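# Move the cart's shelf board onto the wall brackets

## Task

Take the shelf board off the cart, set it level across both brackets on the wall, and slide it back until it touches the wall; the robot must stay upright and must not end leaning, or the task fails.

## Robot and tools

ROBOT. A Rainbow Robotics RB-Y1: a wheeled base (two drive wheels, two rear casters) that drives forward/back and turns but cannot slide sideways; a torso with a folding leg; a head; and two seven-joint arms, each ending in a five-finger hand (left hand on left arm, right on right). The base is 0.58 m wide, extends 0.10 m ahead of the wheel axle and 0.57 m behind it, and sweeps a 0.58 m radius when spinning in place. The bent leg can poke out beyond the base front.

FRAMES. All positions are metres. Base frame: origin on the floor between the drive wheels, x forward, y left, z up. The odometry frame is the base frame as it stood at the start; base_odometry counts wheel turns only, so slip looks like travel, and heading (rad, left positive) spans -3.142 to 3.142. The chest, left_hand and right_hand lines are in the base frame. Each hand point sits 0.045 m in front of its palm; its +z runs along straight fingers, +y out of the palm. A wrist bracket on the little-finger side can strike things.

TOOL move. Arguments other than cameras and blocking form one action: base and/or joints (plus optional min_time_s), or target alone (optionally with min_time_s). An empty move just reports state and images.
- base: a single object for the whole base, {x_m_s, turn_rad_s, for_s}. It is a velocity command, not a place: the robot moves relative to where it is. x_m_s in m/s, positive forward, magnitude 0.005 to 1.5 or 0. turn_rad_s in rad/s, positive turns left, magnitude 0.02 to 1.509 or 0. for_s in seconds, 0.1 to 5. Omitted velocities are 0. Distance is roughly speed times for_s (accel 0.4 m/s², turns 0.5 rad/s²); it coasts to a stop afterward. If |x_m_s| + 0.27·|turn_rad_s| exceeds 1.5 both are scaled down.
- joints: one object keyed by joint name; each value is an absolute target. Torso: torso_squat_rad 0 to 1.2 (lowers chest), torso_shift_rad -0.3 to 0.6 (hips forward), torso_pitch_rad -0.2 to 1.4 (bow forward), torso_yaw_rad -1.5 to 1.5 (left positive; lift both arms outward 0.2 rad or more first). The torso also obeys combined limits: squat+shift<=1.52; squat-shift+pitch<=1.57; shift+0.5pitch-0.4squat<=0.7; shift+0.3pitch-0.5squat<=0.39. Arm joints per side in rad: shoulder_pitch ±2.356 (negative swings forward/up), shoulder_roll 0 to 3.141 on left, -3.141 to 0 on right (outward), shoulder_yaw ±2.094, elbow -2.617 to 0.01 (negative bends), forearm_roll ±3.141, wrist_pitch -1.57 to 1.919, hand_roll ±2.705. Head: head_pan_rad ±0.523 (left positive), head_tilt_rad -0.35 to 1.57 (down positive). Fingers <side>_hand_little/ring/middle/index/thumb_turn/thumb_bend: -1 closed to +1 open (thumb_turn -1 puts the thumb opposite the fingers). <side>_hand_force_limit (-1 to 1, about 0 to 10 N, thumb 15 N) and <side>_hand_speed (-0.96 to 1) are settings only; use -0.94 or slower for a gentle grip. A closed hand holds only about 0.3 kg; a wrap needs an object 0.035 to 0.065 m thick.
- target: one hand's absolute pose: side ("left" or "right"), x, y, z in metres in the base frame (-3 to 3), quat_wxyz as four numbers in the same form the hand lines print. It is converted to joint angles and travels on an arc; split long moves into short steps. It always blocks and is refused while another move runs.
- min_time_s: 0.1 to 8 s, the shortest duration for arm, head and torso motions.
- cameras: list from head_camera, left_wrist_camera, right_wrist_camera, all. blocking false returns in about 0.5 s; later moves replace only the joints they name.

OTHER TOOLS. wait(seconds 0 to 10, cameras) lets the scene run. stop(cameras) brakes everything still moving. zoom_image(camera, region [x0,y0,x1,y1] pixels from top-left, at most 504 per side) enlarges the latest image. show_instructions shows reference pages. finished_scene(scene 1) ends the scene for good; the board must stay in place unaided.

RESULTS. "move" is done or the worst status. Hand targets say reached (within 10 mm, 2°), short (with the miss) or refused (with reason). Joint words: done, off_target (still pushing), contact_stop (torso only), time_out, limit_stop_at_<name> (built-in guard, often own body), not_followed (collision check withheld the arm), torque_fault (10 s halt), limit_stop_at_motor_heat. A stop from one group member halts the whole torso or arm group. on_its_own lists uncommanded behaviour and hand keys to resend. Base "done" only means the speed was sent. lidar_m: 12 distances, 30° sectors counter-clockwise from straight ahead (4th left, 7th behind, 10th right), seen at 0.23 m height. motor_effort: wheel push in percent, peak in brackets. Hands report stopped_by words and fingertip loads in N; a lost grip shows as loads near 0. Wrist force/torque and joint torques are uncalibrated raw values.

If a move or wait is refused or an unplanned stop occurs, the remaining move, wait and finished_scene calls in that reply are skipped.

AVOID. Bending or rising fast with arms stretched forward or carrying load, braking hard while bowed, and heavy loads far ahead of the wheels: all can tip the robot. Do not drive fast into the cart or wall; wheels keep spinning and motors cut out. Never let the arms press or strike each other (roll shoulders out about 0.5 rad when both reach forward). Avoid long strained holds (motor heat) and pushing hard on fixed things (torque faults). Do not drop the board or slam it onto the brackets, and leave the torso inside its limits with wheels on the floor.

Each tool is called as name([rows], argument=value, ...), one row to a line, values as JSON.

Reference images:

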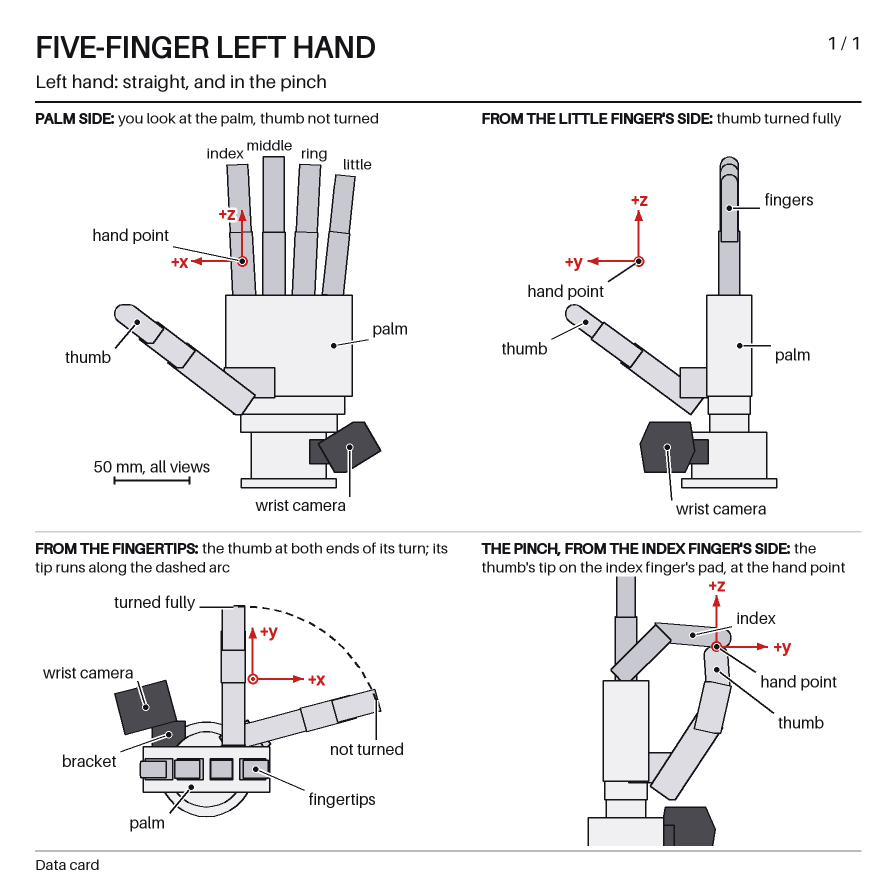

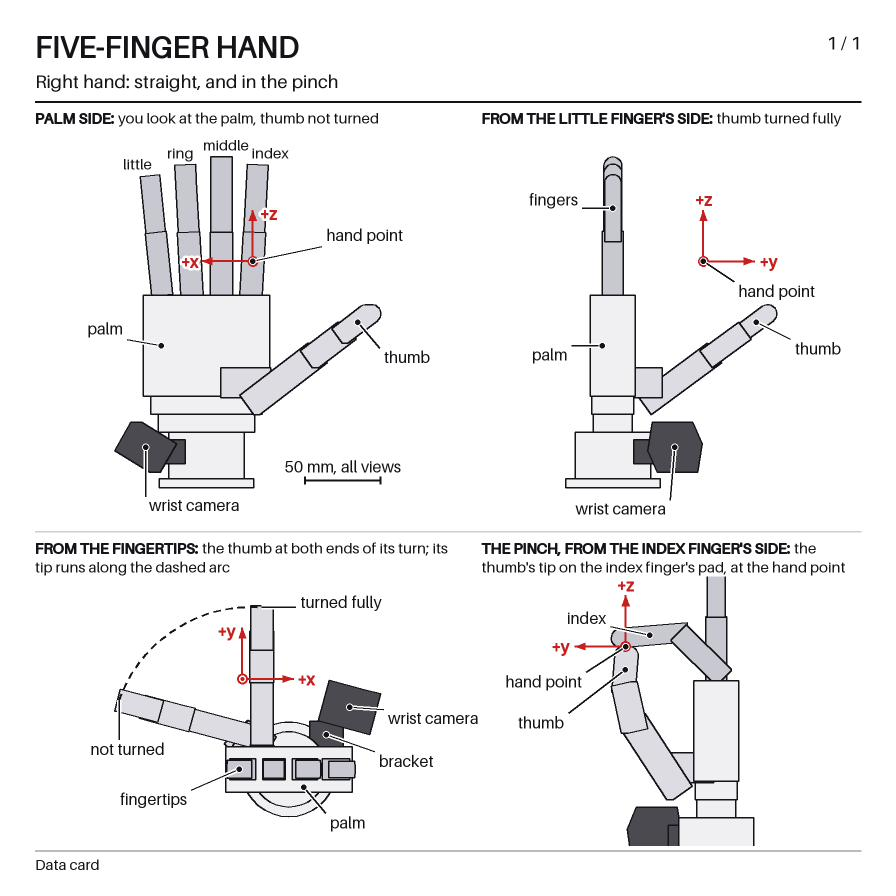

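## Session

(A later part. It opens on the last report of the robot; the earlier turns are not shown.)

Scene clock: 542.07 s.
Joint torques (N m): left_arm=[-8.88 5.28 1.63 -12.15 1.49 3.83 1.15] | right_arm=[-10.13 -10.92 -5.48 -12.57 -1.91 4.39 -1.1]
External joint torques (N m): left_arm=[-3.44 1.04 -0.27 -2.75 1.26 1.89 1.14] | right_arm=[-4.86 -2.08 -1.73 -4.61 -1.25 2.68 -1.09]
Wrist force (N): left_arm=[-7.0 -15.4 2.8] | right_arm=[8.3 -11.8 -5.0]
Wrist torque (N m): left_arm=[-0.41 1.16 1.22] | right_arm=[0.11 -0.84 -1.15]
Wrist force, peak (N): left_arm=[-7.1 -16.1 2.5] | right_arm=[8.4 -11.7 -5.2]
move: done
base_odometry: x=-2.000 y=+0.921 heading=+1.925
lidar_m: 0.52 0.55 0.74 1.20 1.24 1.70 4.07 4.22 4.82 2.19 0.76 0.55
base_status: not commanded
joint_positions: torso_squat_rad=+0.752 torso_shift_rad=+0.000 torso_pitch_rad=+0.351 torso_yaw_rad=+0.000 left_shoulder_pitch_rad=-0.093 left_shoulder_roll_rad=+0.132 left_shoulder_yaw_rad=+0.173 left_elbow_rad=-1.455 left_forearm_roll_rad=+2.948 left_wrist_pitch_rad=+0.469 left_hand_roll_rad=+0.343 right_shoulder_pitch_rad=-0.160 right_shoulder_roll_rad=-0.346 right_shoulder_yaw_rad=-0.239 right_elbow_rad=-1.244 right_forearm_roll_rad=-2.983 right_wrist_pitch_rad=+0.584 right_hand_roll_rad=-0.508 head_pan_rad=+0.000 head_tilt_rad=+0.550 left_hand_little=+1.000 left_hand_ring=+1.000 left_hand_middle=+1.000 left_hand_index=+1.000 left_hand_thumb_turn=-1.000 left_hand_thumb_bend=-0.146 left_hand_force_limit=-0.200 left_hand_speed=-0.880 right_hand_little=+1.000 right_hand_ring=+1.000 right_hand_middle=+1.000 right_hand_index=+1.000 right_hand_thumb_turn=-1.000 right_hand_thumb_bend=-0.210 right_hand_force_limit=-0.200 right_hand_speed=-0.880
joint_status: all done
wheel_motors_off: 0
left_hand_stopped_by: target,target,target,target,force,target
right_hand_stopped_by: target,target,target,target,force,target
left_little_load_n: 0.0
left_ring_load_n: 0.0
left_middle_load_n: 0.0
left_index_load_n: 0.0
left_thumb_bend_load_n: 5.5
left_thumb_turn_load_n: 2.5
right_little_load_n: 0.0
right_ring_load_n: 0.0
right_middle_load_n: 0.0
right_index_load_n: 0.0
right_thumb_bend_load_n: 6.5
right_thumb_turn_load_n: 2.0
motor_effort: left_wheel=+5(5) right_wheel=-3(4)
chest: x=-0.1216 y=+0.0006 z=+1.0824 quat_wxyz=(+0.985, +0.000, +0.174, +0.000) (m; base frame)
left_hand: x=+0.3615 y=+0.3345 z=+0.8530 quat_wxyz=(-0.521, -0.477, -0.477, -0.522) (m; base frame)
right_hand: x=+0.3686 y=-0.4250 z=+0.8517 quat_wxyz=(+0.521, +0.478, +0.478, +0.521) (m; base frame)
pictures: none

move(joints={"torso_squat_rad": 0.764}, min_time_s=1, cameras=["all"])

Scene clock: 553.93 s.
Joint torques (N m): left_arm=[-8.53 5.48 1.62 -12.11 1.65 3.89 1.04] | right_arm=[-10.19 -10.93 -5.48 -12.49 -1.95 4.34 -1.1]
External joint torques (N m): left_arm=[-3.09 1.24 -0.27 -2.71 1.42 1.95 1.03] | right_arm=[-4.92 -2.09 -1.73 -4.53 -1.29 2.63 -1.09]
Wrist force (N): left_arm=[-7.4 -15.6 2.7] | right_arm=[8.4 -11.4 -5.0]
Wrist torque (N m): left_arm=[-0.43 1.24 1.21] | right_arm=[0.18 -0.88 -1.14]
Wrist force, peak (N): left_arm=[-7.2 -16.1 2.8] | right_arm=[8.3 -11.8 -5.1]
move: done
base_odometry: x=-2.000 y=+0.921 heading=+1.925
lidar_m: 0.52 0.54 0.75 1.19 1.25 1.70 4.08 4.23 4.82 2.19 0.77 0.55
base_status: not commanded
joint_positions: torso_squat_rad=+0.764 torso_shift_rad=+0.000 torso_pitch_rad=+0.351 torso_yaw_rad=+0.000 left_shoulder_pitch_rad=-0.093 left_shoulder_roll_rad=+0.132 left_shoulder_yaw_rad=+0.173 left_elbow_rad=-1.455 left_forearm_roll_rad=+2.948 left_wrist_pitch_rad=+0.469 left_hand_roll_rad=+0.343 right_shoulder_pitch_rad=-0.160 right_shoulder_roll_rad=-0.346 right_shoulder_yaw_rad=-0.239 right_elbow_rad=-1.244 right_forearm_roll_rad=-2.983 right_wrist_pitch_rad=+0.584 right_hand_roll_rad=-0.508 head_pan_rad=+0.000 head_tilt_rad=+0.550 left_hand_little=+1.000 left_hand_ring=+1.000 left_hand_middle=+1.000 left_hand_index=+1.000 left_hand_thumb_turn=-1.000 left_hand_thumb_bend=-0.146 left_hand_force_limit=-0.200 left_hand_speed=-0.880 right_hand_little=+1.000 right_hand_ring=+1.000 right_hand_middle=+1.000 right_hand_index=+1.000 right_hand_thumb_turn=-1.000 right_hand_thumb_bend=-0.210 right_hand_force_limit=-0.200 right_hand_speed=-0.880
joint_status: all done
wheel_motors_off: 0
left_hand_stopped_by: target,target,target,target,force,target
right_hand_stopped_by: target,target,target,target,force,target
left_little_load_n: 0.0
left_ring_load_n: 0.0
left_middle_load_n: 0.0
left_index_load_n: 0.0
left_thumb_bend_load_n: 5.5
left_thumb_turn_load_n: 2.5
right_little_load_n: 0.0
right_ring_load_n: 0.0
right_middle_load_n: 0.0
right_index_load_n: 0.0
right_thumb_bend_load_n: 6.0
right_thumb_turn_load_n: 2.0
motor_effort: left_wheel=+4(5) right_wheel=-3(4)
chest: x=-0.1217 y=+0.0006 z=+1.0766 quat_wxyz=(+0.985, +0.000, +0.174, +0.000) (m; base frame)
left_hand: x=+0.3615 y=+0.3345 z=+0.8472 quat_wxyz=(-0.521, -0.477, -0.477, -0.522) (m; base frame)
right_hand: x=+0.3686 y=-0.4250 z=+0.8459 quat_wxyz=(+0.521, +0.478, +0.478, +0.521) (m; base frame)
pictures: head_camera, left_wrist_camera, right_wrist_camera
camera_calibration:
head_camera: T_world_to_cam=[[-0.0172047, -0.999481, -0.0272318, 0.0351984], [-0.78323, 0.0304016, -0.620988, 0.812984], [0.621494, 0.0106448, -0.783347, 0.955708], [0, 0, 0, 1]] pos_world=[0.0433926, 0.000290782, 1.25446]
left_wrist_camera: T_world_to_cam=[[0.0777305, 0.30037, -0.95065, 0.679529], [-0.539807, 0.814351, 0.213167, -0.262251], [0.838192, 0.496598, 0.225442, -0.547214], [0, 0, 0, 1]] pos_world=[0.264285, 0.281199, 0.825263]
right_wrist_camera: T_world_to_cam=[[-0.0723423, 0.25696, 0.963711, -0.678721], [-0.493899, -0.848682, 0.189214, -0.339762], [0.866505, -0.462287, 0.188308, -0.559137], [0, 0, 0, 1]] pos_world=[0.267586, -0.372428, 0.823668]

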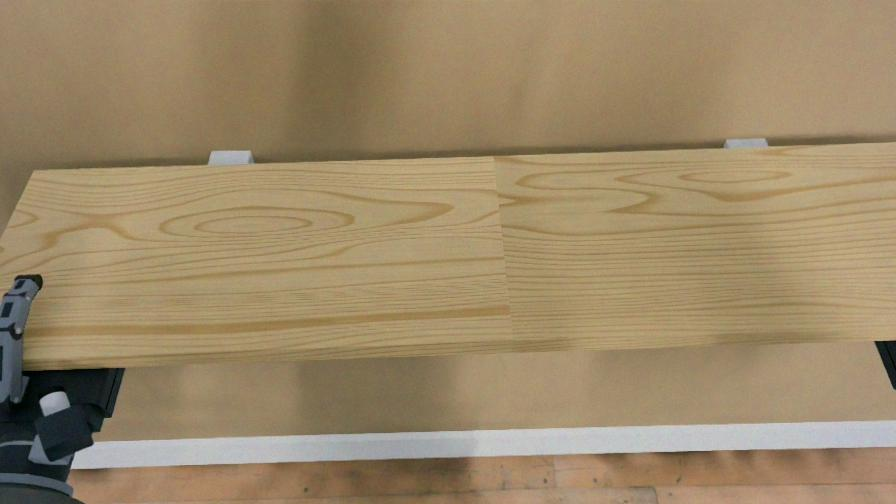

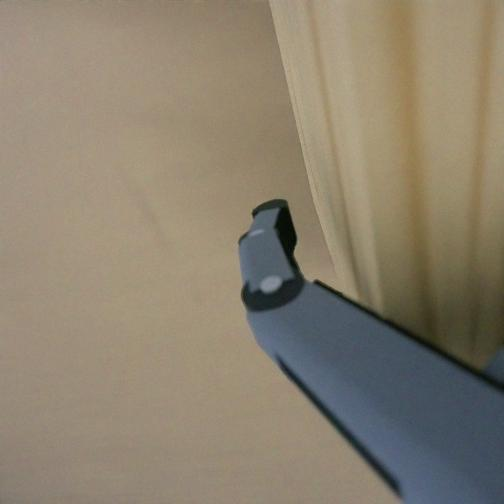

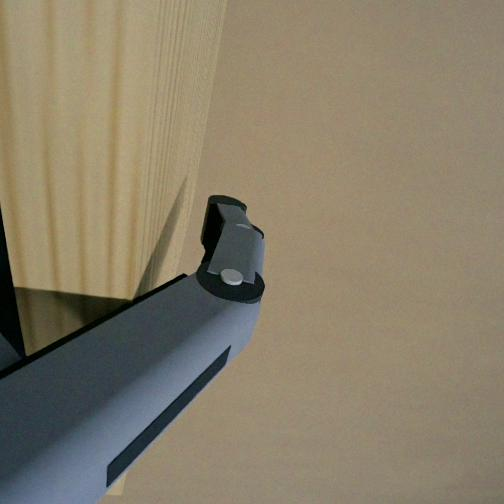

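zoom_image(camera="head_camera", region=[160, 120, 320, 210])

move(joints={"torso_squat_rad": 0.776}, min_time_s=1, cameras=["head_camera"])

Scaled by 3.150.

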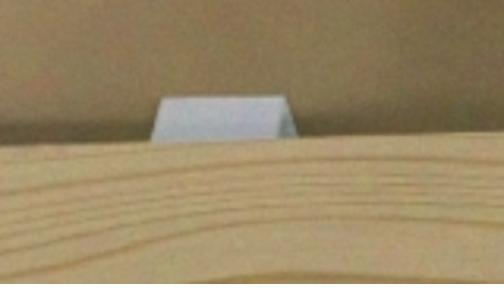

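Scene clock: 558.10 s.
Joint torques (N m): left_arm=[-8.09 4.58 1.19 -9.19 1.21 1.84 1.32] | right_arm=[-10.13 -11.14 -5.45 -12.31 -1.81 4.11 -1.01]
External joint torques (N m): left_arm=[-2.63 0.33 -0.71 0.21 0.98 -0.09 1.31] | right_arm=[-4.85 -2.29 -1.7 -4.35 -1.15 2.4 -1.01]
Wrist force (N): left_arm=[-5.8 -4.4 0.0] | right_arm=[7.4 -9.6 -5.2]
Wrist torque (N m): left_arm=[0.03 1.08 0.84] | right_arm=[0.01 -0.80 -0.72]
Wrist force, peak (N): left_arm=[-7.6 -16.2 2.9] | right_arm=[8.6 -11.7 -5.3]
move: done
base_odometry: x=-2.000 y=+0.921 heading=+1.925
lidar_m: 0.52 0.54 0.74 1.19 1.24 1.70 4.07 4.24 4.82 2.19 0.77 0.55
base_status: not commanded
joint_positions: torso_squat_rad=+0.776 torso_shift_rad=+0.000 torso_pitch_rad=+0.350 torso_yaw_rad=+0.000 left_shoulder_pitch_rad=-0.093 left_shoulder_roll_rad=+0.132 left_shoulder_yaw_rad=+0.173 left_elbow_rad=-1.456 left_forearm_roll_rad=+2.948 left_wrist_pitch_rad=+0.470 left_hand_roll_rad=+0.343 right_shoulder_pitch_rad=-0.160 right_shoulder_roll_rad=-0.346 right_shoulder_yaw_rad=-0.239 right_elbow_rad=-1.245 right_forearm_roll_rad=-2.983 right_wrist_pitch_rad=+0.584 right_hand_roll_rad=-0.508 head_pan_rad=+0.000 head_tilt_rad=+0.550 left_hand_little=+1.000 left_hand_ring=+1.000 left_hand_middle=+1.000 left_hand_index=+1.000 left_hand_thumb_turn=-1.000 left_hand_thumb_bend=-0.146 left_hand_force_limit=-0.200 left_hand_speed=-0.880 right_hand_little=+1.000 right_hand_ring=+1.000 right_hand_middle=+1.000 right_hand_index=+1.000 right_hand_thumb_turn=-1.000 right_hand_thumb_bend=-0.210 right_hand_force_limit=-0.200 right_hand_speed=-0.880
joint_status: all done
wheel_motors_off: 0
left_hand_stopped_by: target,target,target,target,force,target
right_hand_stopped_by: target,target,target,target,force,target
left_little_load_n: 0.0
left_ring_load_n: 0.0
left_middle_load_n: 0.0
left_index_load_n: 0.0
left_thumb_bend_load_n: 6.5
left_thumb_turn_load_n: 2.5
right_little_load_n: 0.0
right_ring_load_n: 0.0
right_middle_load_n: 0.0
right_index_load_n: 0.0
right_thumb_bend_load_n: 4.5
right_thumb_turn_load_n: 1.5
motor_effort: left_wheel=+5(5) right_wheel=-3(4)
chest: x=-0.1219 y=+0.0006 z=+1.0708 quat_wxyz=(+0.985, +0.000, +0.174, +0.000) (m; base frame)
left_hand: x=+0.3615 y=+0.3344 z=+0.8423 quat_wxyz=(-0.522, -0.477, -0.477, -0.522) (m; base frame)
right_hand: x=+0.3685 y=-0.4250 z=+0.8404 quat_wxyz=(+0.521, +0.478, +0.478, +0.521) (m; base frame)
pictures: head_camera
camera_calibration:
head_camera: T_world_to_cam=[[-0.0171937, -0.999481, -0.027239, 0.0350448], [-0.782968, 0.030402, -0.621318, 0.80953], [0.621824, 0.0106445, -0.783085, 0.95115], [0, 0, 0, 1]] pos_world=[0.0429917, 0.000290784, 1.24876]

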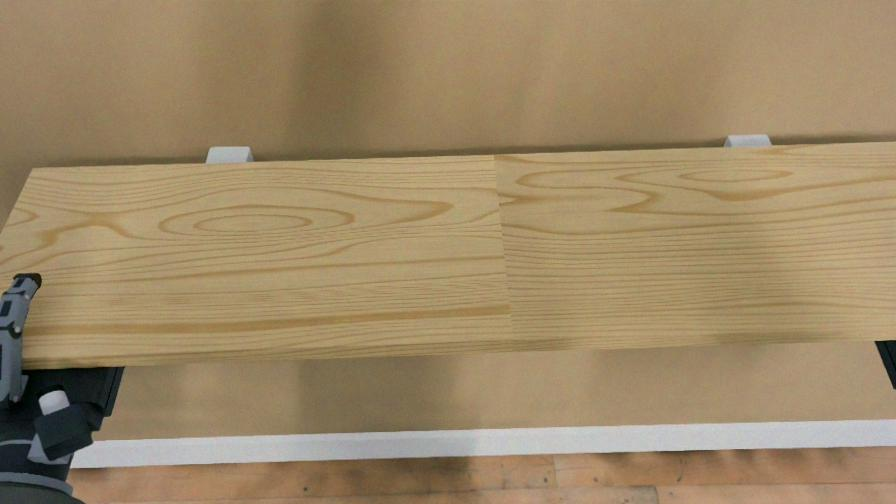

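move(target={"side": "right", "x": 0.3685, "y": -0.4250, "z": 0.8365, "quat_wxyz": [0.521, 0.478, 0.478, 0.521]}, min_time_s=1, cameras=["head_camera", "right_wrist_camera"])

Scene clock: 563.53 s.
Joint torques (N m): left_arm=[-7.83 4.4 1.3 -8.63 1.15 1.91 1.28] | right_arm=[-8.47 -7.48 -4.69 -6.45 -0.36 1.02 -0.04]
External joint torques (N m): left_arm=[-2.37 0.15 -0.6 0.77 0.93 -0.03 1.27] | right_arm=[-3.14 1.38 -0.99 1.46 0.3 -0.69 -0.03]
Wrist force (N): left_arm=[-6.0 -6.3 2.7] | right_arm=[6.3 3.4 -9.9]
Wrist torque (N m): left_arm=[-0.09 1.36 1.10] | right_arm=[0.48 -0.32 0.30]
Wrist force, peak (N): left_arm=[-6.2 -6.8 2.9] | right_arm=[7.5 -10.0 -5.4]
move: done
base_odometry: x=-2.000 y=+0.921 heading=+1.925
lidar_m: 0.52 0.55 0.74 1.20 1.24 1.70 4.07 4.23 4.82 2.18 0.78 0.55
base_status: not commanded
joint_positions: torso_squat_rad=+0.776 torso_shift_rad=+0.000 torso_pitch_rad=+0.350 torso_yaw_rad=+0.000 left_shoulder_pitch_rad=-0.093 left_shoulder_roll_rad=+0.132 left_shoulder_yaw_rad=+0.173 left_elbow_rad=-1.456 left_forearm_roll_rad=+2.948 left_wrist_pitch_rad=+0.470 left_hand_roll_rad=+0.343 right_shoulder_pitch_rad=-0.167 right_shoulder_roll_rad=-0.345 right_shoulder_yaw_rad=-0.240 right_elbow_rad=-1.223 right_forearm_roll_rad=-2.983 right_wrist_pitch_rad=+0.598 right_hand_roll_rad=-0.504 head_pan_rad=+0.000 head_tilt_rad=+0.550 left_hand_little=+1.000 left_hand_ring=+1.000 left_hand_middle=+1.000 left_hand_index=+1.000 left_hand_thumb_turn=-1.000 left_hand_thumb_bend=-0.146 left_hand_force_limit=-0.200 left_hand_speed=-0.880 right_hand_little=+1.000 right_hand_ring=+1.000 right_hand_middle=+1.000 right_hand_index=+1.000 right_hand_thumb_turn=-1.000 right_hand_thumb_bend=-0.211 right_hand_force_limit=-0.200 right_hand_speed=-0.880
joint_status: all done
wheel_motors_off: 0
left_hand_stopped_by: target,target,target,target,force,target
right_hand_stopped_by: target,target,target,target,force,target
left_little_load_n: 0.0
left_ring_load_n: 0.0
left_middle_load_n: 0.0
left_index_load_n: 0.0
left_thumb_bend_load_n: 6.5
left_thumb_turn_load_n: 2.0
right_little_load_n: 0.0
right_ring_load_n: 0.0
right_middle_load_n: 0.0
right_index_load_n: 0.0
right_thumb_bend_load_n: 3.0
right_thumb_turn_load_n: 1.0
motor_effort: left_wheel=+4(6) right_wheel=-3(4)
chest: x=-0.1219 y=+0.0006 z=+1.0708 quat_wxyz=(+0.985, +0.000, +0.174, +0.000) (m; base frame)
left_hand: x=+0.3615 y=+0.3344 z=+0.8424 quat_wxyz=(-0.522, -0.477, -0.477, -0.523) (m; base frame)
right_hand: x=+0.3683 y=-0.4250 z=+0.8367 quat_wxyz=(+0.521, +0.478, +0.478, +0.521) (m; base frame)
right_hand_status: reached (checked arc, planned for 1.0 s): 0 mm and 0.0 deg off.
pictures: head_camera, right_wrist_camera
camera_calibration:
head_camera: T_world_to_cam=[[-0.0171892, -0.999481, -0.0272406, 0.0350467], [-0.782881, 0.0304009, -0.621428, 0.809664], [0.621934, 0.0106443, -0.782997, 0.951036], [0, 0, 0, 1]] pos_world=[0.0429914, 0.000290783, 1.24876]
right_wrist_camera: T_world_to_cam=[[-0.0717651, 0.257119, 0.963711, -0.669974], [-0.493496, -0.848805, 0.189712, -0.33873], [0.866782, -0.461973, 0.187802, -0.55669], [0, 0, 0, 1]] pos_world=[0.267286, -0.372429, 0.814471]

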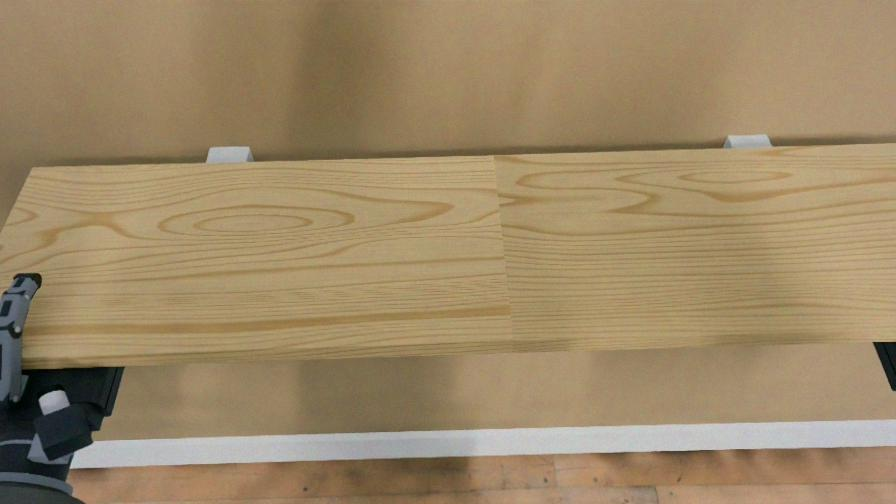

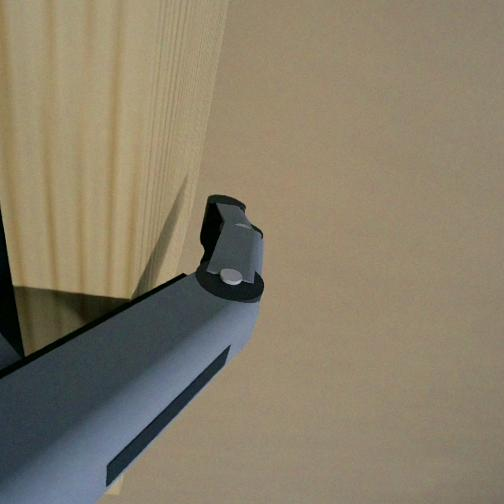

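move(joints={"left_hand_thumb_bend": 0.3, "right_hand_thumb_bend": 0.3}, cameras=["all"])

Scene clock: 572.27 s.
Joint torques (N m): left_arm=[-7.46 4.74 1.65 -8.98 0.45 1.84 0.55] | right_arm=[-7.9 -8.22 -4.47 -8.12 -0.42 1.8 -0.01]
External joint torques (N m): left_arm=[-2 0.49 -0.25 0.42 0.23 -0.1 0.54] | right_arm=[-2.57 0.64 -0.78 -0.22 0.24 0.09 -0.01]
Wrist force (N): left_arm=[-5.1 -9.2 2.7] | right_arm=[6.6 -3.0 -4.5]
Wrist torque (N m): left_arm=[-0.86 0.78 0.07] | right_arm=[-0.11 -0.46 0.37]
Wrist force, peak (N): left_arm=[-5.0 -9.7 3.2] | right_arm=[6.6 3.7 -10.1]
move: done
base_odometry: x=-2.000 y=+0.921 heading=+1.925
lidar_m: 0.52 0.55 0.74 1.20 1.24 1.69 4.06 4.23 4.82 2.19 0.76 0.55
base_status: not commanded
joint_positions: torso_squat_rad=+0.776 torso_shift_rad=+0.000 torso_pitch_rad=+0.350 torso_yaw_rad=+0.000 left_shoulder_pitch_rad=-0.093 left_shoulder_roll_rad=+0.132 left_shoulder_yaw_rad=+0.173 left_elbow_rad=-1.456 left_forearm_roll_rad=+2.948 left_wrist_pitch_rad=+0.470 left_hand_roll_rad=+0.343 right_shoulder_pitch_rad=-0.167 right_shoulder_roll_rad=-0.344 right_shoulder_yaw_rad=-0.240 right_elbow_rad=-1.223 right_forearm_roll_rad=-2.983 right_wrist_pitch_rad=+0.598 right_hand_roll_rad=-0.504 head_pan_rad=+0.000 head_tilt_rad=+0.550 left_hand_little=+1.000 left_hand_ring=+1.000 left_hand_middle=+1.000 left_hand_index=+1.000 left_hand_thumb_turn=-1.000 left_hand_thumb_bend=+0.300 left_hand_force_limit=-0.200 left_hand_speed=-0.880 right_hand_little=+1.000 right_hand_ring=+1.000 right_hand_middle=+1.000 right_hand_index=+1.000 right_hand_thumb_turn=-1.000 right_hand_thumb_bend=+0.300 right_hand_force_limit=-0.200 right_hand_speed=-0.880
joint_status: all done
wheel_motors_off: 0
left_hand_stopped_by: target,target,target,target,target,target
right_hand_stopped_by: target,target,target,target,target,target
left_little_load_n: 0.0
left_ring_load_n: 0.0
left_middle_load_n: 0.0
left_index_load_n: 0.0
left_thumb_bend_load_n: 0.0
left_thumb_turn_load_n: 0.0
right_little_load_n: 0.0
right_ring_load_n: 0.0
right_middle_load_n: 0.0
right_index_load_n: 0.0
right_thumb_bend_load_n: 0.0
right_thumb_turn_load_n: 0.0
motor_effort: left_wheel=+4(5) right_wheel=-4(5)
chest: x=-0.1219 y=+0.0006 z=+1.0708 quat_wxyz=(+0.985, +0.000, +0.174, +0.000) (m; base frame)
left_hand: x=+0.3615 y=+0.3344 z=+0.8424 quat_wxyz=(-0.522, -0.477, -0.477, -0.522) (m; base frame)
right_hand: x=+0.3683 y=-0.4250 z=+0.8365 quat_wxyz=(+0.521, +0.478, +0.478, +0.521) (m; base frame)
pictures: head_camera, left_wrist_camera, right_wrist_camera
camera_calibration:
head_camera: T_world_to_cam=[[-0.0171892, -0.999481, -0.0272406, 0.0350467], [-0.782881, 0.0304009, -0.621428, 0.809664], [0.621934, 0.0106443, -0.782997, 0.951036], [0, 0, 0, 1]] pos_world=[0.0429914, 0.000290783, 1.24876]
left_wrist_camera: T_world_to_cam=[[0.0801015, 0.300161, -0.950519, 0.674125], [-0.539958, 0.814623, 0.211744, -0.259972], [0.837872, 0.496279, 0.227327, -0.547407], [0, 0, 0, 1]] pos_world=[0.264285, 0.2811, 0.820256]
right_wrist_camera: T_world_to_cam=[[-0.0712442, 0.256749, 0.963849, -0.670268], [-0.493656, -0.848739, 0.189596, -0.338549], [0.866734, -0.462302, 0.187213, -0.5563], [0, 0, 0, 1]] pos_world=[0.267285, -0.372428, 0.814371]

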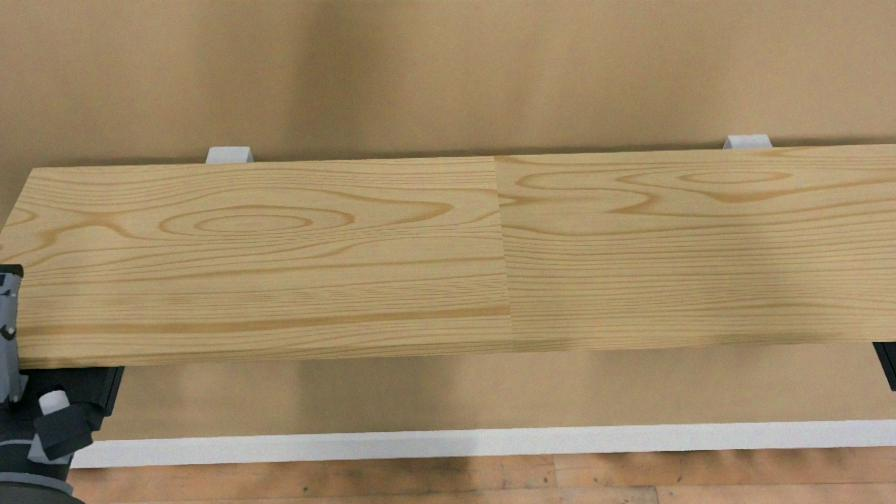

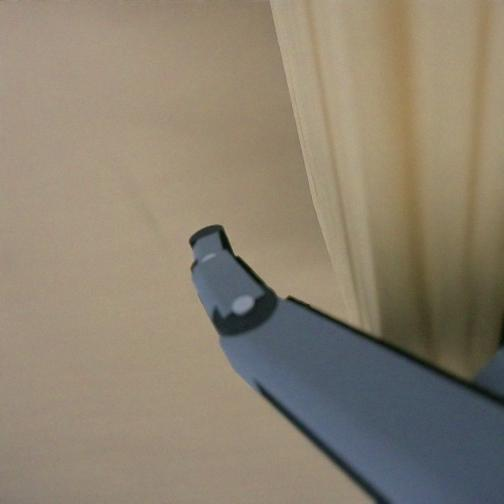

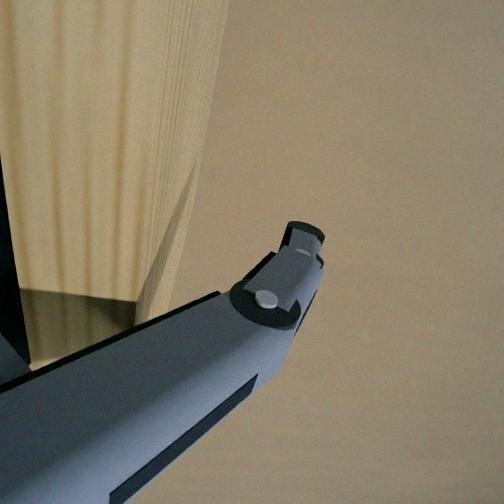

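move(joints={"left_hand_thumb_bend": 1, "right_hand_thumb_bend": 1, "left_hand_speed": -0.8, "right_hand_speed": -0.8})

move(joints={"torso_squat_rad": 0.786}, min_time_s=1, cameras=["all"])

Scene clock: 581.90 s.
Joint torques (N m): left_arm=[-7.79 4.34 1.33 -8.73 0.47 1.78 0.6] | right_arm=[-7.76 -8.51 -4.81 -8 -0.41 1.77 -0.04]
External joint torques (N m): left_arm=[-2.33 0.1 -0.57 0.67 0.25 -0.15 0.59] | right_arm=[-2.43 0.35 -1.13 -0.1 0.26 0.06 -0.03]
Wrist force (N): left_arm=[-4.7 -9.3 3.0] | right_arm=[6.7 -3.3 -4.2]
Wrist torque (N m): left_arm=[-0.90 0.75 0.08] | right_arm=[-0.16 -0.48 0.36]
Wrist force, peak (N): left_arm=[-5.4 -9.6 2.9] | right_arm=[6.8 -3.4 -4.6]
move: done
base_odometry: x=-2.000 y=+0.921 heading=+1.925
lidar_m: 0.52 0.54 0.76 1.20 1.24 1.70 4.08 4.23 4.81 2.18 0.77 0.55
base_status: not commanded
joint_positions: torso_squat_rad=+0.776 torso_shift_rad=+0.000 torso_pitch_rad=+0.350 torso_yaw_rad=+0.000 left_shoulder_pitch_rad=-0.093 left_shoulder_roll_rad=+0.132 left_shoulder_yaw_rad=+0.173 left_elbow_rad=-1.456 left_forearm_roll_rad=+2.948 left_wrist_pitch_rad=+0.470 left_hand_roll_rad=+0.343 right_shoulder_pitch_rad=-0.167 right_shoulder_roll_rad=-0.344 right_shoulder_yaw_rad=-0.240 right_elbow_rad=-1.223 right_forearm_roll_rad=-2.983 right_wrist_pitch_rad=+0.598 right_hand_roll_rad=-0.504 head_pan_rad=+0.000 head_tilt_rad=+0.550 left_hand_little=+1.000 left_hand_ring=+1.000 left_hand_middle=+1.000 left_hand_index=+1.000 left_hand_thumb_turn=-1.000 left_hand_thumb_bend=+1.000 left_hand_force_limit=-0.200 left_hand_speed=-0.800 right_hand_little=+1.000 right_hand_ring=+1.000 right_hand_middle=+1.000 right_hand_index=+1.000 right_hand_thumb_turn=-1.000 right_hand_thumb_bend=+1.000 right_hand_force_limit=-0.200 right_hand_speed=-0.800
joint_status: all done
wheel_motors_off: 0
left_hand_stopped_by: target,target,target,target,target,target
right_hand_stopped_by: target,target,target,target,target,target
left_little_load_n: 0.0
left_ring_load_n: 0.0
left_middle_load_n: 0.5
left_index_load_n: 0.0
left_thumb_bend_load_n: 0.0
left_thumb_turn_load_n: 0.0
right_little_load_n: 0.0
right_ring_load_n: 0.0
right_middle_load_n: 0.0
right_index_load_n: 0.0
right_thumb_bend_load_n: 0.0
right_thumb_turn_load_n: 0.0
motor_effort: left_wheel=+4(6) right_wheel=-3(4)
chest: x=-0.1219 y=+0.0006 z=+1.0708 quat_wxyz=(+0.985, +0.000, +0.174, +0.000) (m; base frame)
left_hand: x=+0.3615 y=+0.3344 z=+0.8424 quat_wxyz=(-0.522, -0.477, -0.477, -0.522) (m; base frame)
right_hand: x=+0.3683 y=-0.4250 z=+0.8365 quat_wxyz=(+0.521, +0.478, +0.478, +0.521) (m; base frame)
pictures: none

Scene clock: 583.17 s.
Joint torques (N m): left_arm=[-6.9 5.21 1.13 -8.82 0.37 1.97 0.47] | right_arm=[-7.85 -8.3 -4.57 -8.08 -0.39 1.76 -0.03]
External joint torques (N m): left_arm=[-1.44 0.96 -0.77 0.58 0.14 0.04 0.46] | right_arm=[-2.52 0.55 -0.89 -0.18 0.27 0.05 -0.03]
Wrist force (N): left_arm=[-5.4 -7.9 3.4] | right_arm=[6.5 -3.2 -4.2]
Wrist torque (N m): left_arm=[-0.89 0.81 -0.04] | right_arm=[-0.15 -0.46 0.36]
Wrist force, peak (N): left_arm=[-5.1 -9.4 3.0] | right_arm=[6.8 -3.3 -4.6]
move: done
base_odometry: x=-2.000 y=+0.921 heading=+1.925
lidar_m: 0.52 0.54 0.74 1.19 1.24 1.70 4.07 4.23 4.82 2.19 0.76 0.54
base_status: not commanded
joint_positions: torso_squat_rad=+0.786 torso_shift_rad=+0.000 torso_pitch_rad=+0.350 torso_yaw_rad=+0.000 left_shoulder_pitch_rad=-0.093 left_shoulder_roll_rad=+0.132 left_shoulder_yaw_rad=+0.173 left_elbow_rad=-1.456 left_forearm_roll_rad=+2.948 left_wrist_pitch_rad=+0.470 left_hand_roll_rad=+0.343 right_shoulder_pitch_rad=-0.167 right_shoulder_roll_rad=-0.344 right_shoulder_yaw_rad=-0.240 right_elbow_rad=-1.223 right_forearm_roll_rad=-2.983 right_wrist_pitch_rad=+0.598 right_hand_roll_rad=-0.504 head_pan_rad=+0.000 head_tilt_rad=+0.550 left_hand_little=+1.000 left_hand_ring=+1.000 left_hand_middle=+1.000 left_hand_index=+1.000 left_hand_thumb_turn=-1.000 left_hand_thumb_bend=+1.000 left_hand_force_limit=-0.200 left_hand_speed=-0.800 right_hand_little=+1.000 right_hand_ring=+1.000 right_hand_middle=+1.000 right_hand_index=+1.000 right_hand_thumb_turn=-1.000 right_hand_thumb_bend=+1.000 right_hand_force_limit=-0.200 right_hand_speed=-0.800
joint_status: all done
wheel_motors_off: 0
left_hand_stopped_by: target,target,target,target,target,target
right_hand_stopped_by: target,target,target,target,target,target
left_little_load_n: 0.0
left_ring_load_n: 0.0
left_middle_load_n: 0.0
left_index_load_n: 0.0
left_thumb_bend_load_n: -0.5
left_thumb_turn_load_n: 0.0
right_little_load_n: 0.0
right_ring_load_n: 0.0
right_middle_load_n: 0.0
right_index_load_n: 0.0
right_thumb_bend_load_n: 0.0
right_thumb_turn_load_n: -0.5
motor_effort: left_wheel=+5(5) right_wheel=-3(5)
chest: x=-0.1219 y=+0.0006 z=+1.0659 quat_wxyz=(+0.985, +0.000, +0.174, +0.000) (m; base frame)
left_hand: x=+0.3615 y=+0.3344 z=+0.8376 quat_wxyz=(-0.522, -0.477, -0.477, -0.523) (m; base frame)
right_hand: x=+0.3683 y=-0.4250 z=+0.8316 quat_wxyz=(+0.521, +0.478, +0.478, +0.521) (m; base frame)
pictures: head_camera, left_wrist_camera, right_wrist_camera
camera_calibration:
head_camera: T_world_to_cam=[[-0.0171902, -0.999481, -0.0272415, 0.0349142], [-0.782881, 0.0304023, -0.621428, 0.806618], [0.621934, 0.0106443, -0.782997, 0.947199], [0, 0, 0, 1]] pos_world=[0.0429914, 0.000290785, 1.24386]
left_wrist_camera: T_world_to_cam=[[0.0802573, 0.300146, -0.950511, 0.66951], [-0.539899, 0.814681, 0.211667, -0.258872], [0.837895, 0.496192, 0.227433, -0.546468], [0, 0, 0, 1]] pos_world=[0.264385, 0.281101, 0.815456]
right_wrist_camera: T_world_to_cam=[[-0.0713277, 0.256793, 0.963831, -0.665491], [-0.493672, -0.84873, 0.189593, -0.33761], [0.866718, -0.462293, 0.18731, -0.555453], [0, 0, 0, 1]] pos_world=[0.267285, -0.372428, 0.809471]

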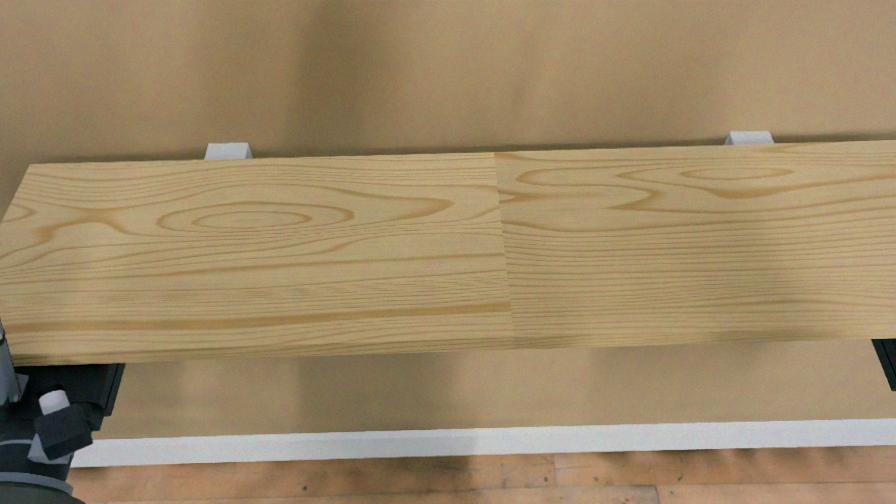

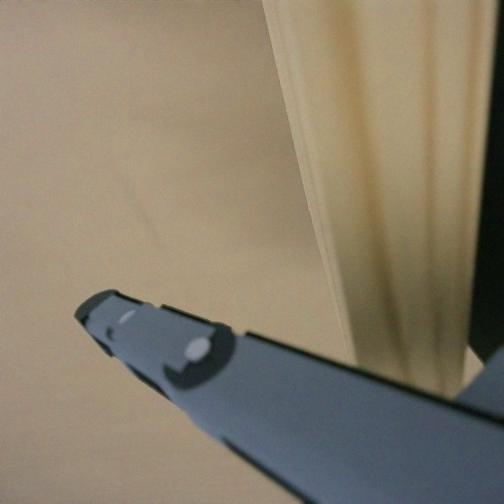

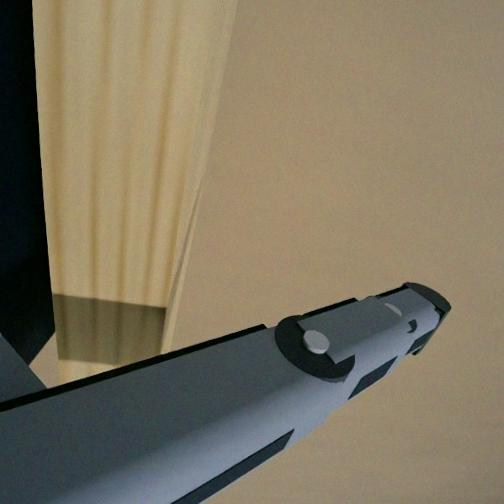

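move(base={"x_m_s": -0.05, "for_s": 0.8}, cameras=["head_camera"])

move(joints={"torso_squat_rad": 0.815}, min_time_s=1)

move(base={"x_m_s": -0.08, "for_s": 2.0}, cameras=["all"])

Scene clock: 589.27 s.
Joint torques (N m): left_arm=[-6.29 4.49 1.59 -8.69 0.35 1.83 0.66] | right_arm=[-7.06 -8.6 -4.74 -8.29 -0.48 1.9 -0.09]
External joint torques (N m): left_arm=[-0.82 0.24 -0.3 0.71 0.12 -0.1 0.65] | right_arm=[-1.73 0.25 -1.06 -0.39 0.18 0.19 -0.08]
Wrist force (N): left_arm=[-5.5 -7.9 3.4] | right_arm=[6.5 -2.9 -4.5]
Wrist torque (N m): left_arm=[-0.87 0.85 -0.04] | right_arm=[-0.09 -0.43 0.36]
Wrist force, peak (N): left_arm=[-5.8 -8.2 3.4] | right_arm=[6.9 -3.4 -4.6]
move: done
base_odometry: x=-1.986 y=+0.883 heading=+1.925
lidar_m: 0.56 0.58 0.80 1.19 1.24 1.69 4.03 4.19 4.81 2.37 0.82 0.59
base_status: done (sent for 0.8 of 0.8 s)
joint_positions: torso_squat_rad=+0.786 torso_shift_rad=+0.000 torso_pitch_rad=+0.350 torso_yaw_rad=+0.000 left_shoulder_pitch_rad=-0.093 left_shoulder_roll_rad=+0.132 left_shoulder_yaw_rad=+0.173 left_elbow_rad=-1.456 left_forearm_roll_rad=+2.948 left_wrist_pitch_rad=+0.470 left_hand_roll_rad=+0.343 right_shoulder_pitch_rad=-0.167 right_shoulder_roll_rad=-0.344 right_shoulder_yaw_rad=-0.240 right_elbow_rad=-1.223 right_forearm_roll_rad=-2.983 right_wrist_pitch_rad=+0.598 right_hand_roll_rad=-0.504 head_pan_rad=+0.000 head_tilt_rad=+0.550 left_hand_little=+1.000 left_hand_ring=+1.000 left_hand_middle=+1.000 left_hand_index=+1.000 left_hand_thumb_turn=-1.000 left_hand_thumb_bend=+1.000 left_hand_force_limit=-0.200 left_hand_speed=-0.800 right_hand_little=+1.000 right_hand_ring=+1.000 right_hand_middle=+1.000 right_hand_index=+1.000 right_hand_thumb_turn=-1.000 right_hand_thumb_bend=+1.000 right_hand_force_limit=-0.200 right_hand_speed=-0.800
joint_status: not commanded
wheel_motors_off: 0
left_hand_stopped_by: target,target,target,target,target,target
right_hand_stopped_by: target,target,target,target,target,target
left_little_load_n: 0.0
left_ring_load_n: 0.0
left_middle_load_n: 0.0
left_index_load_n: 0.0
left_thumb_bend_load_n: 0.0
left_thumb_turn_load_n: 0.0
right_little_load_n: 0.0
right_ring_load_n: 0.0
right_middle_load_n: 0.0
right_index_load_n: 0.0
right_thumb_bend_load_n: 0.0
right_thumb_turn_load_n: 0.0
motor_effort: left_wheel=-1(21) right_wheel=+0(19)
chest: x=-0.1219 y=+0.0006 z=+1.0658 quat_wxyz=(+0.985, +0.000, +0.174, +0.000) (m; base frame)
left_hand: x=+0.3616 y=+0.3343 z=+0.8376 quat_wxyz=(-0.522, -0.477, -0.477, -0.523) (m; base frame)
right_hand: x=+0.3684 y=-0.4250 z=+0.8315 quat_wxyz=(+0.521, +0.478, +0.478, +0.521) (m; base frame)
pictures: head_camera
camera_calibration:
head_camera: T_world_to_cam=[[-0.0171909, -0.999481, -0.0272403, 0.0349101], [-0.78292, 0.0304014, -0.62138, 0.806498], [0.621885, 0.0106449, -0.783036, 0.947171], [0, 0, 0, 1]] pos_world=[0.0429916, 0.000290782, 1.24376]

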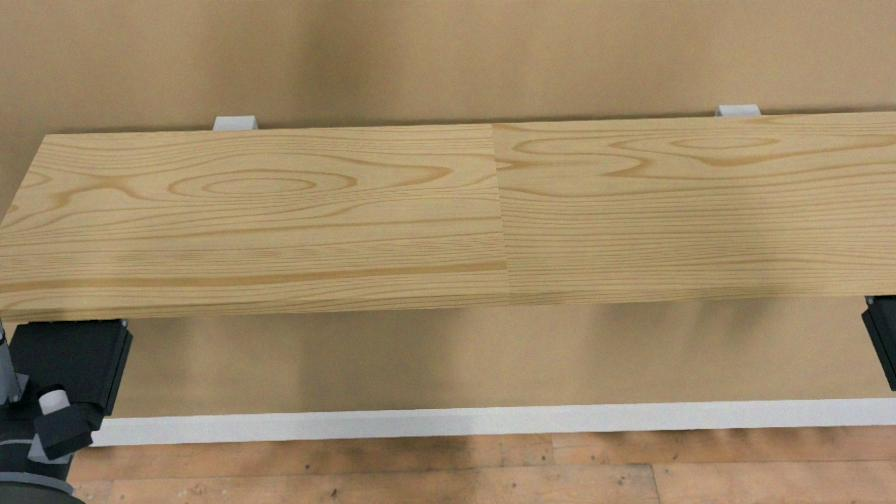

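Scene clock: 590.57 s.
Joint torques (N m): left_arm=[-6.28 4.5 1.29 -8.7 0.4 1.77 0.51] | right_arm=[-7.14 -8.44 -4.74 -8.4 -0.41 1.89 -0.06]
External joint torques (N m): left_arm=[-0.82 0.25 -0.61 0.7 0.17 -0.16 0.5] | right_arm=[-1.81 0.42 -1.05 -0.5 0.25 0.18 -0.05]
Wrist force (N): left_arm=[-5.7 -8.0 3.3] | right_arm=[6.5 -2.9 -4.5]
Wrist torque (N m): left_arm=[-0.90 0.87 -0.05] | right_arm=[-0.08 -0.43 0.38]
Wrist force, peak (N): left_arm=[-5.9 -8.0 3.3] | right_arm=[6.8 -3.4 -4.3]
move: done
base_odometry: x=-1.986 y=+0.883 heading=+1.925
lidar_m: 0.56 0.59 0.81 1.19 1.24 1.70 4.04 4.19 4.83 2.36 0.83 0.59
base_status: not commanded
joint_positions: torso_squat_rad=+0.815 torso_shift_rad=+0.000 torso_pitch_rad=+0.350 torso_yaw_rad=+0.000 left_shoulder_pitch_rad=-0.093 left_shoulder_roll_rad=+0.132 left_shoulder_yaw_rad=+0.173 left_elbow_rad=-1.456 left_forearm_roll_rad=+2.948 left_wrist_pitch_rad=+0.470 left_hand_roll_rad=+0.343 right_shoulder_pitch_rad=-0.167 right_shoulder_roll_rad=-0.344 right_shoulder_yaw_rad=-0.240 right_elbow_rad=-1.223 right_forearm_roll_rad=-2.983 right_wrist_pitch_rad=+0.598 right_hand_roll_rad=-0.504 head_pan_rad=+0.000 head_tilt_rad=+0.550 left_hand_little=+1.000 left_hand_ring=+1.000 left_hand_middle=+1.000 left_hand_index=+1.000 left_hand_thumb_turn=-1.000 left_hand_thumb_bend=+1.000 left_hand_force_limit=-0.200 left_hand_speed=-0.800 right_hand_little=+1.000 right_hand_ring=+1.000 right_hand_middle=+1.000 right_hand_index=+1.000 right_hand_thumb_turn=-1.000 right_hand_thumb_bend=+1.000 right_hand_force_limit=-0.200 right_hand_speed=-0.800
joint_status: all done
wheel_motors_off: 0
left_hand_stopped_by: target,target,target,target,target,target
right_hand_stopped_by: target,target,target,target,target,target
left_little_load_n: 0.0
left_ring_load_n: 0.0
left_middle_load_n: 0.0
left_index_load_n: 0.0
left_thumb_bend_load_n: 0.0
left_thumb_turn_load_n: 0.0
right_little_load_n: 0.0
right_ring_load_n: 0.0
right_middle_load_n: 0.0
right_index_load_n: 0.0
right_thumb_bend_load_n: 0.0
right_thumb_turn_load_n: 0.0
motor_effort: left_wheel=-1(1) right_wheel=+1(1)
chest: x=-0.1219 y=+0.0006 z=+1.0513 quat_wxyz=(+0.985, +0.000, +0.174, +0.000) (m; base frame)
left_hand: x=+0.3616 y=+0.3343 z=+0.8231 quat_wxyz=(-0.522, -0.477, -0.477, -0.523) (m; base frame)
right_hand: x=+0.3684 y=-0.4250 z=+0.8170 quat_wxyz=(+0.521, +0.478, +0.478, +0.521) (m; base frame)
pictures: none

Scene clock: 593.47 s.
Joint torques (N m): left_arm=[-5.61 4.63 1.13 -8.56 0.28 1.76 0.59] | right_arm=[-6.99 -8.89 -4.66 -8.56 -0.4 1.88 -0.07]
External joint torques (N m): left_arm=[-0.14 0.38 -0.77 0.84 0.05 -0.17 0.58] | right_arm=[-1.65 -0.04 -0.97 -0.65 0.26 0.17 -0.06]
Wrist force (N): left_arm=[-5.6 -7.9 3.4] | right_arm=[6.7 -2.8 -4.5]
Wrist torque (N m): left_arm=[-0.89 0.86 -0.05] | right_arm=[-0.07 -0.46 0.40]
Wrist force, peak (N): left_arm=[-5.5 -8.1 4.0] | right_arm=[6.8 -3.3 -4.9]
move: done
base_odometry: x=-1.931 y=+0.733 heading=+1.925
lidar_m: 0.72 0.75 1.03 1.19 1.24 1.70 3.87 4.02 4.82 3.00 1.05 0.76
base_status: done (sent for 2 of 2 s)
joint_positions: torso_squat_rad=+0.815 torso_shift_rad=+0.000 torso_pitch_rad=+0.350 torso_yaw_rad=+0.000 left_shoulder_pitch_rad=-0.093 left_shoulder_roll_rad=+0.132 left_shoulder_yaw_rad=+0.173 left_elbow_rad=-1.456 left_forearm_roll_rad=+2.948 left_wrist_pitch_rad=+0.470 left_hand_roll_rad=+0.343 right_shoulder_pitch_rad=-0.167 right_shoulder_roll_rad=-0.344 right_shoulder_yaw_rad=-0.240 right_elbow_rad=-1.223 right_forearm_roll_rad=-2.983 right_wrist_pitch_rad=+0.598 right_hand_roll_rad=-0.504 head_pan_rad=+0.000 head_tilt_rad=+0.550 left_hand_little=+1.000 left_hand_ring=+1.000 left_hand_middle=+1.000 left_hand_index=+1.000 left_hand_thumb_turn=-1.000 left_hand_thumb_bend=+1.000 left_hand_force_limit=-0.200 left_hand_speed=-0.800 right_hand_little=+1.000 right_hand_ring=+1.000 right_hand_middle=+1.000 right_hand_index=+1.000 right_hand_thumb_turn=-1.000 right_hand_thumb_bend=+1.000 right_hand_force_limit=-0.200 right_hand_speed=-0.800
joint_status: not commanded
wheel_motors_off: 0
left_hand_stopped_by: target,target,target,target,target,target
right_hand_stopped_by: target,target,target,target,target,target
left_little_load_n: 0.0
left_ring_load_n: 0.0
left_middle_load_n: 0.0
left_index_load_n: 0.0
left_thumb_bend_load_n: 0.0
left_thumb_turn_load_n: 0.0
right_little_load_n: 0.5
right_ring_load_n: 0.0
right_middle_load_n: 0.0
right_index_load_n: 0.0
right_thumb_bend_load_n: 0.0
right_thumb_turn_load_n: 0.0
motor_effort: left_wheel=-7(31) right_wheel=-5(17)
chest: x=-0.1219 y=+0.0006 z=+1.0513 quat_wxyz=(+0.985, +0.000, +0.174, +0.000) (m; base frame)
left_hand: x=+0.3617 y=+0.3343 z=+0.8231 quat_wxyz=(-0.522, -0.477, -0.477, -0.523) (m; base frame)
right_hand: x=+0.3684 y=-0.4250 z=+0.8170 quat_wxyz=(+0.521, +0.478, +0.478, +0.521) (m; base frame)
pictures: head_camera, left_wrist_camera, right_wrist_camera
camera_calibration:
head_camera: T_world_to_cam=[[-0.0171892, -0.999481, -0.0272406, 0.0345155], [-0.782881, 0.0304009, -0.621428, 0.797546], [0.621934, 0.0106443, -0.782997, 0.935767], [0, 0, 0, 1]] pos_world=[0.0429914, 0.000290783, 1.22926]
left_wrist_camera: T_world_to_cam=[[0.0805351, 0.300059, -0.950515, 0.655673], [-0.539916, 0.814727, 0.211447, -0.255581], [0.837857, 0.496169, 0.227621, -0.543388], [0, 0, 0, 1]] pos_world=[0.264485, 0.281101, 0.800955]
right_wrist_camera: T_world_to_cam=[[-0.0713398, 0.256585, 0.963885, -0.651529], [-0.493643, -0.848788, 0.18941, -0.334676], [0.866734, -0.462302, 0.187214, -0.552736], [0, 0, 0, 1]] pos_world=[0.267385, -0.372427, 0.79487]

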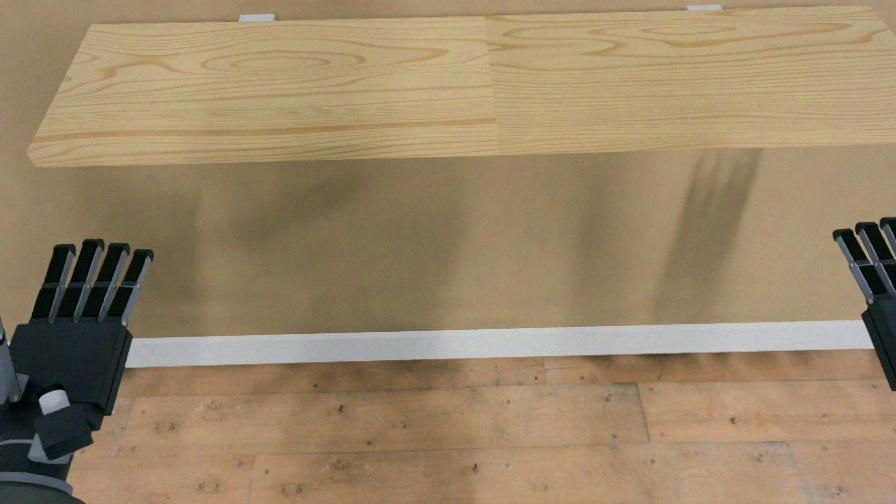

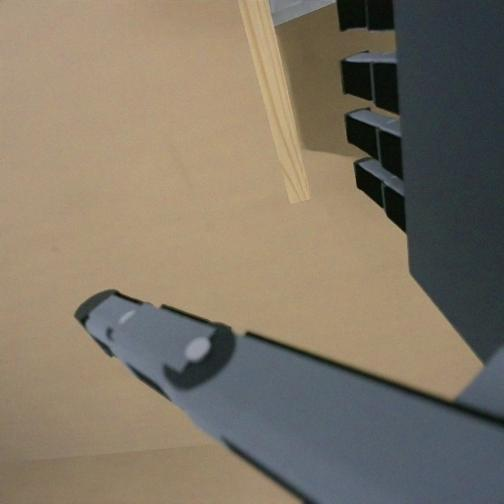

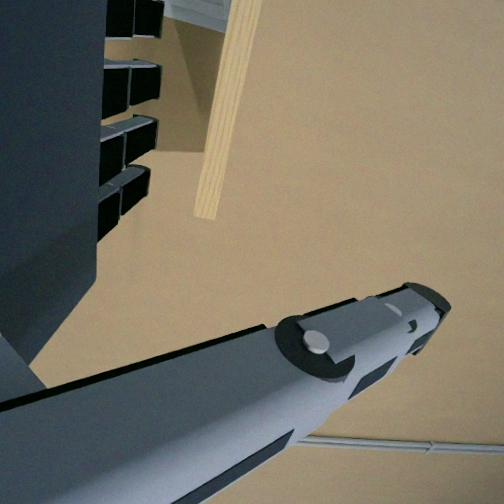

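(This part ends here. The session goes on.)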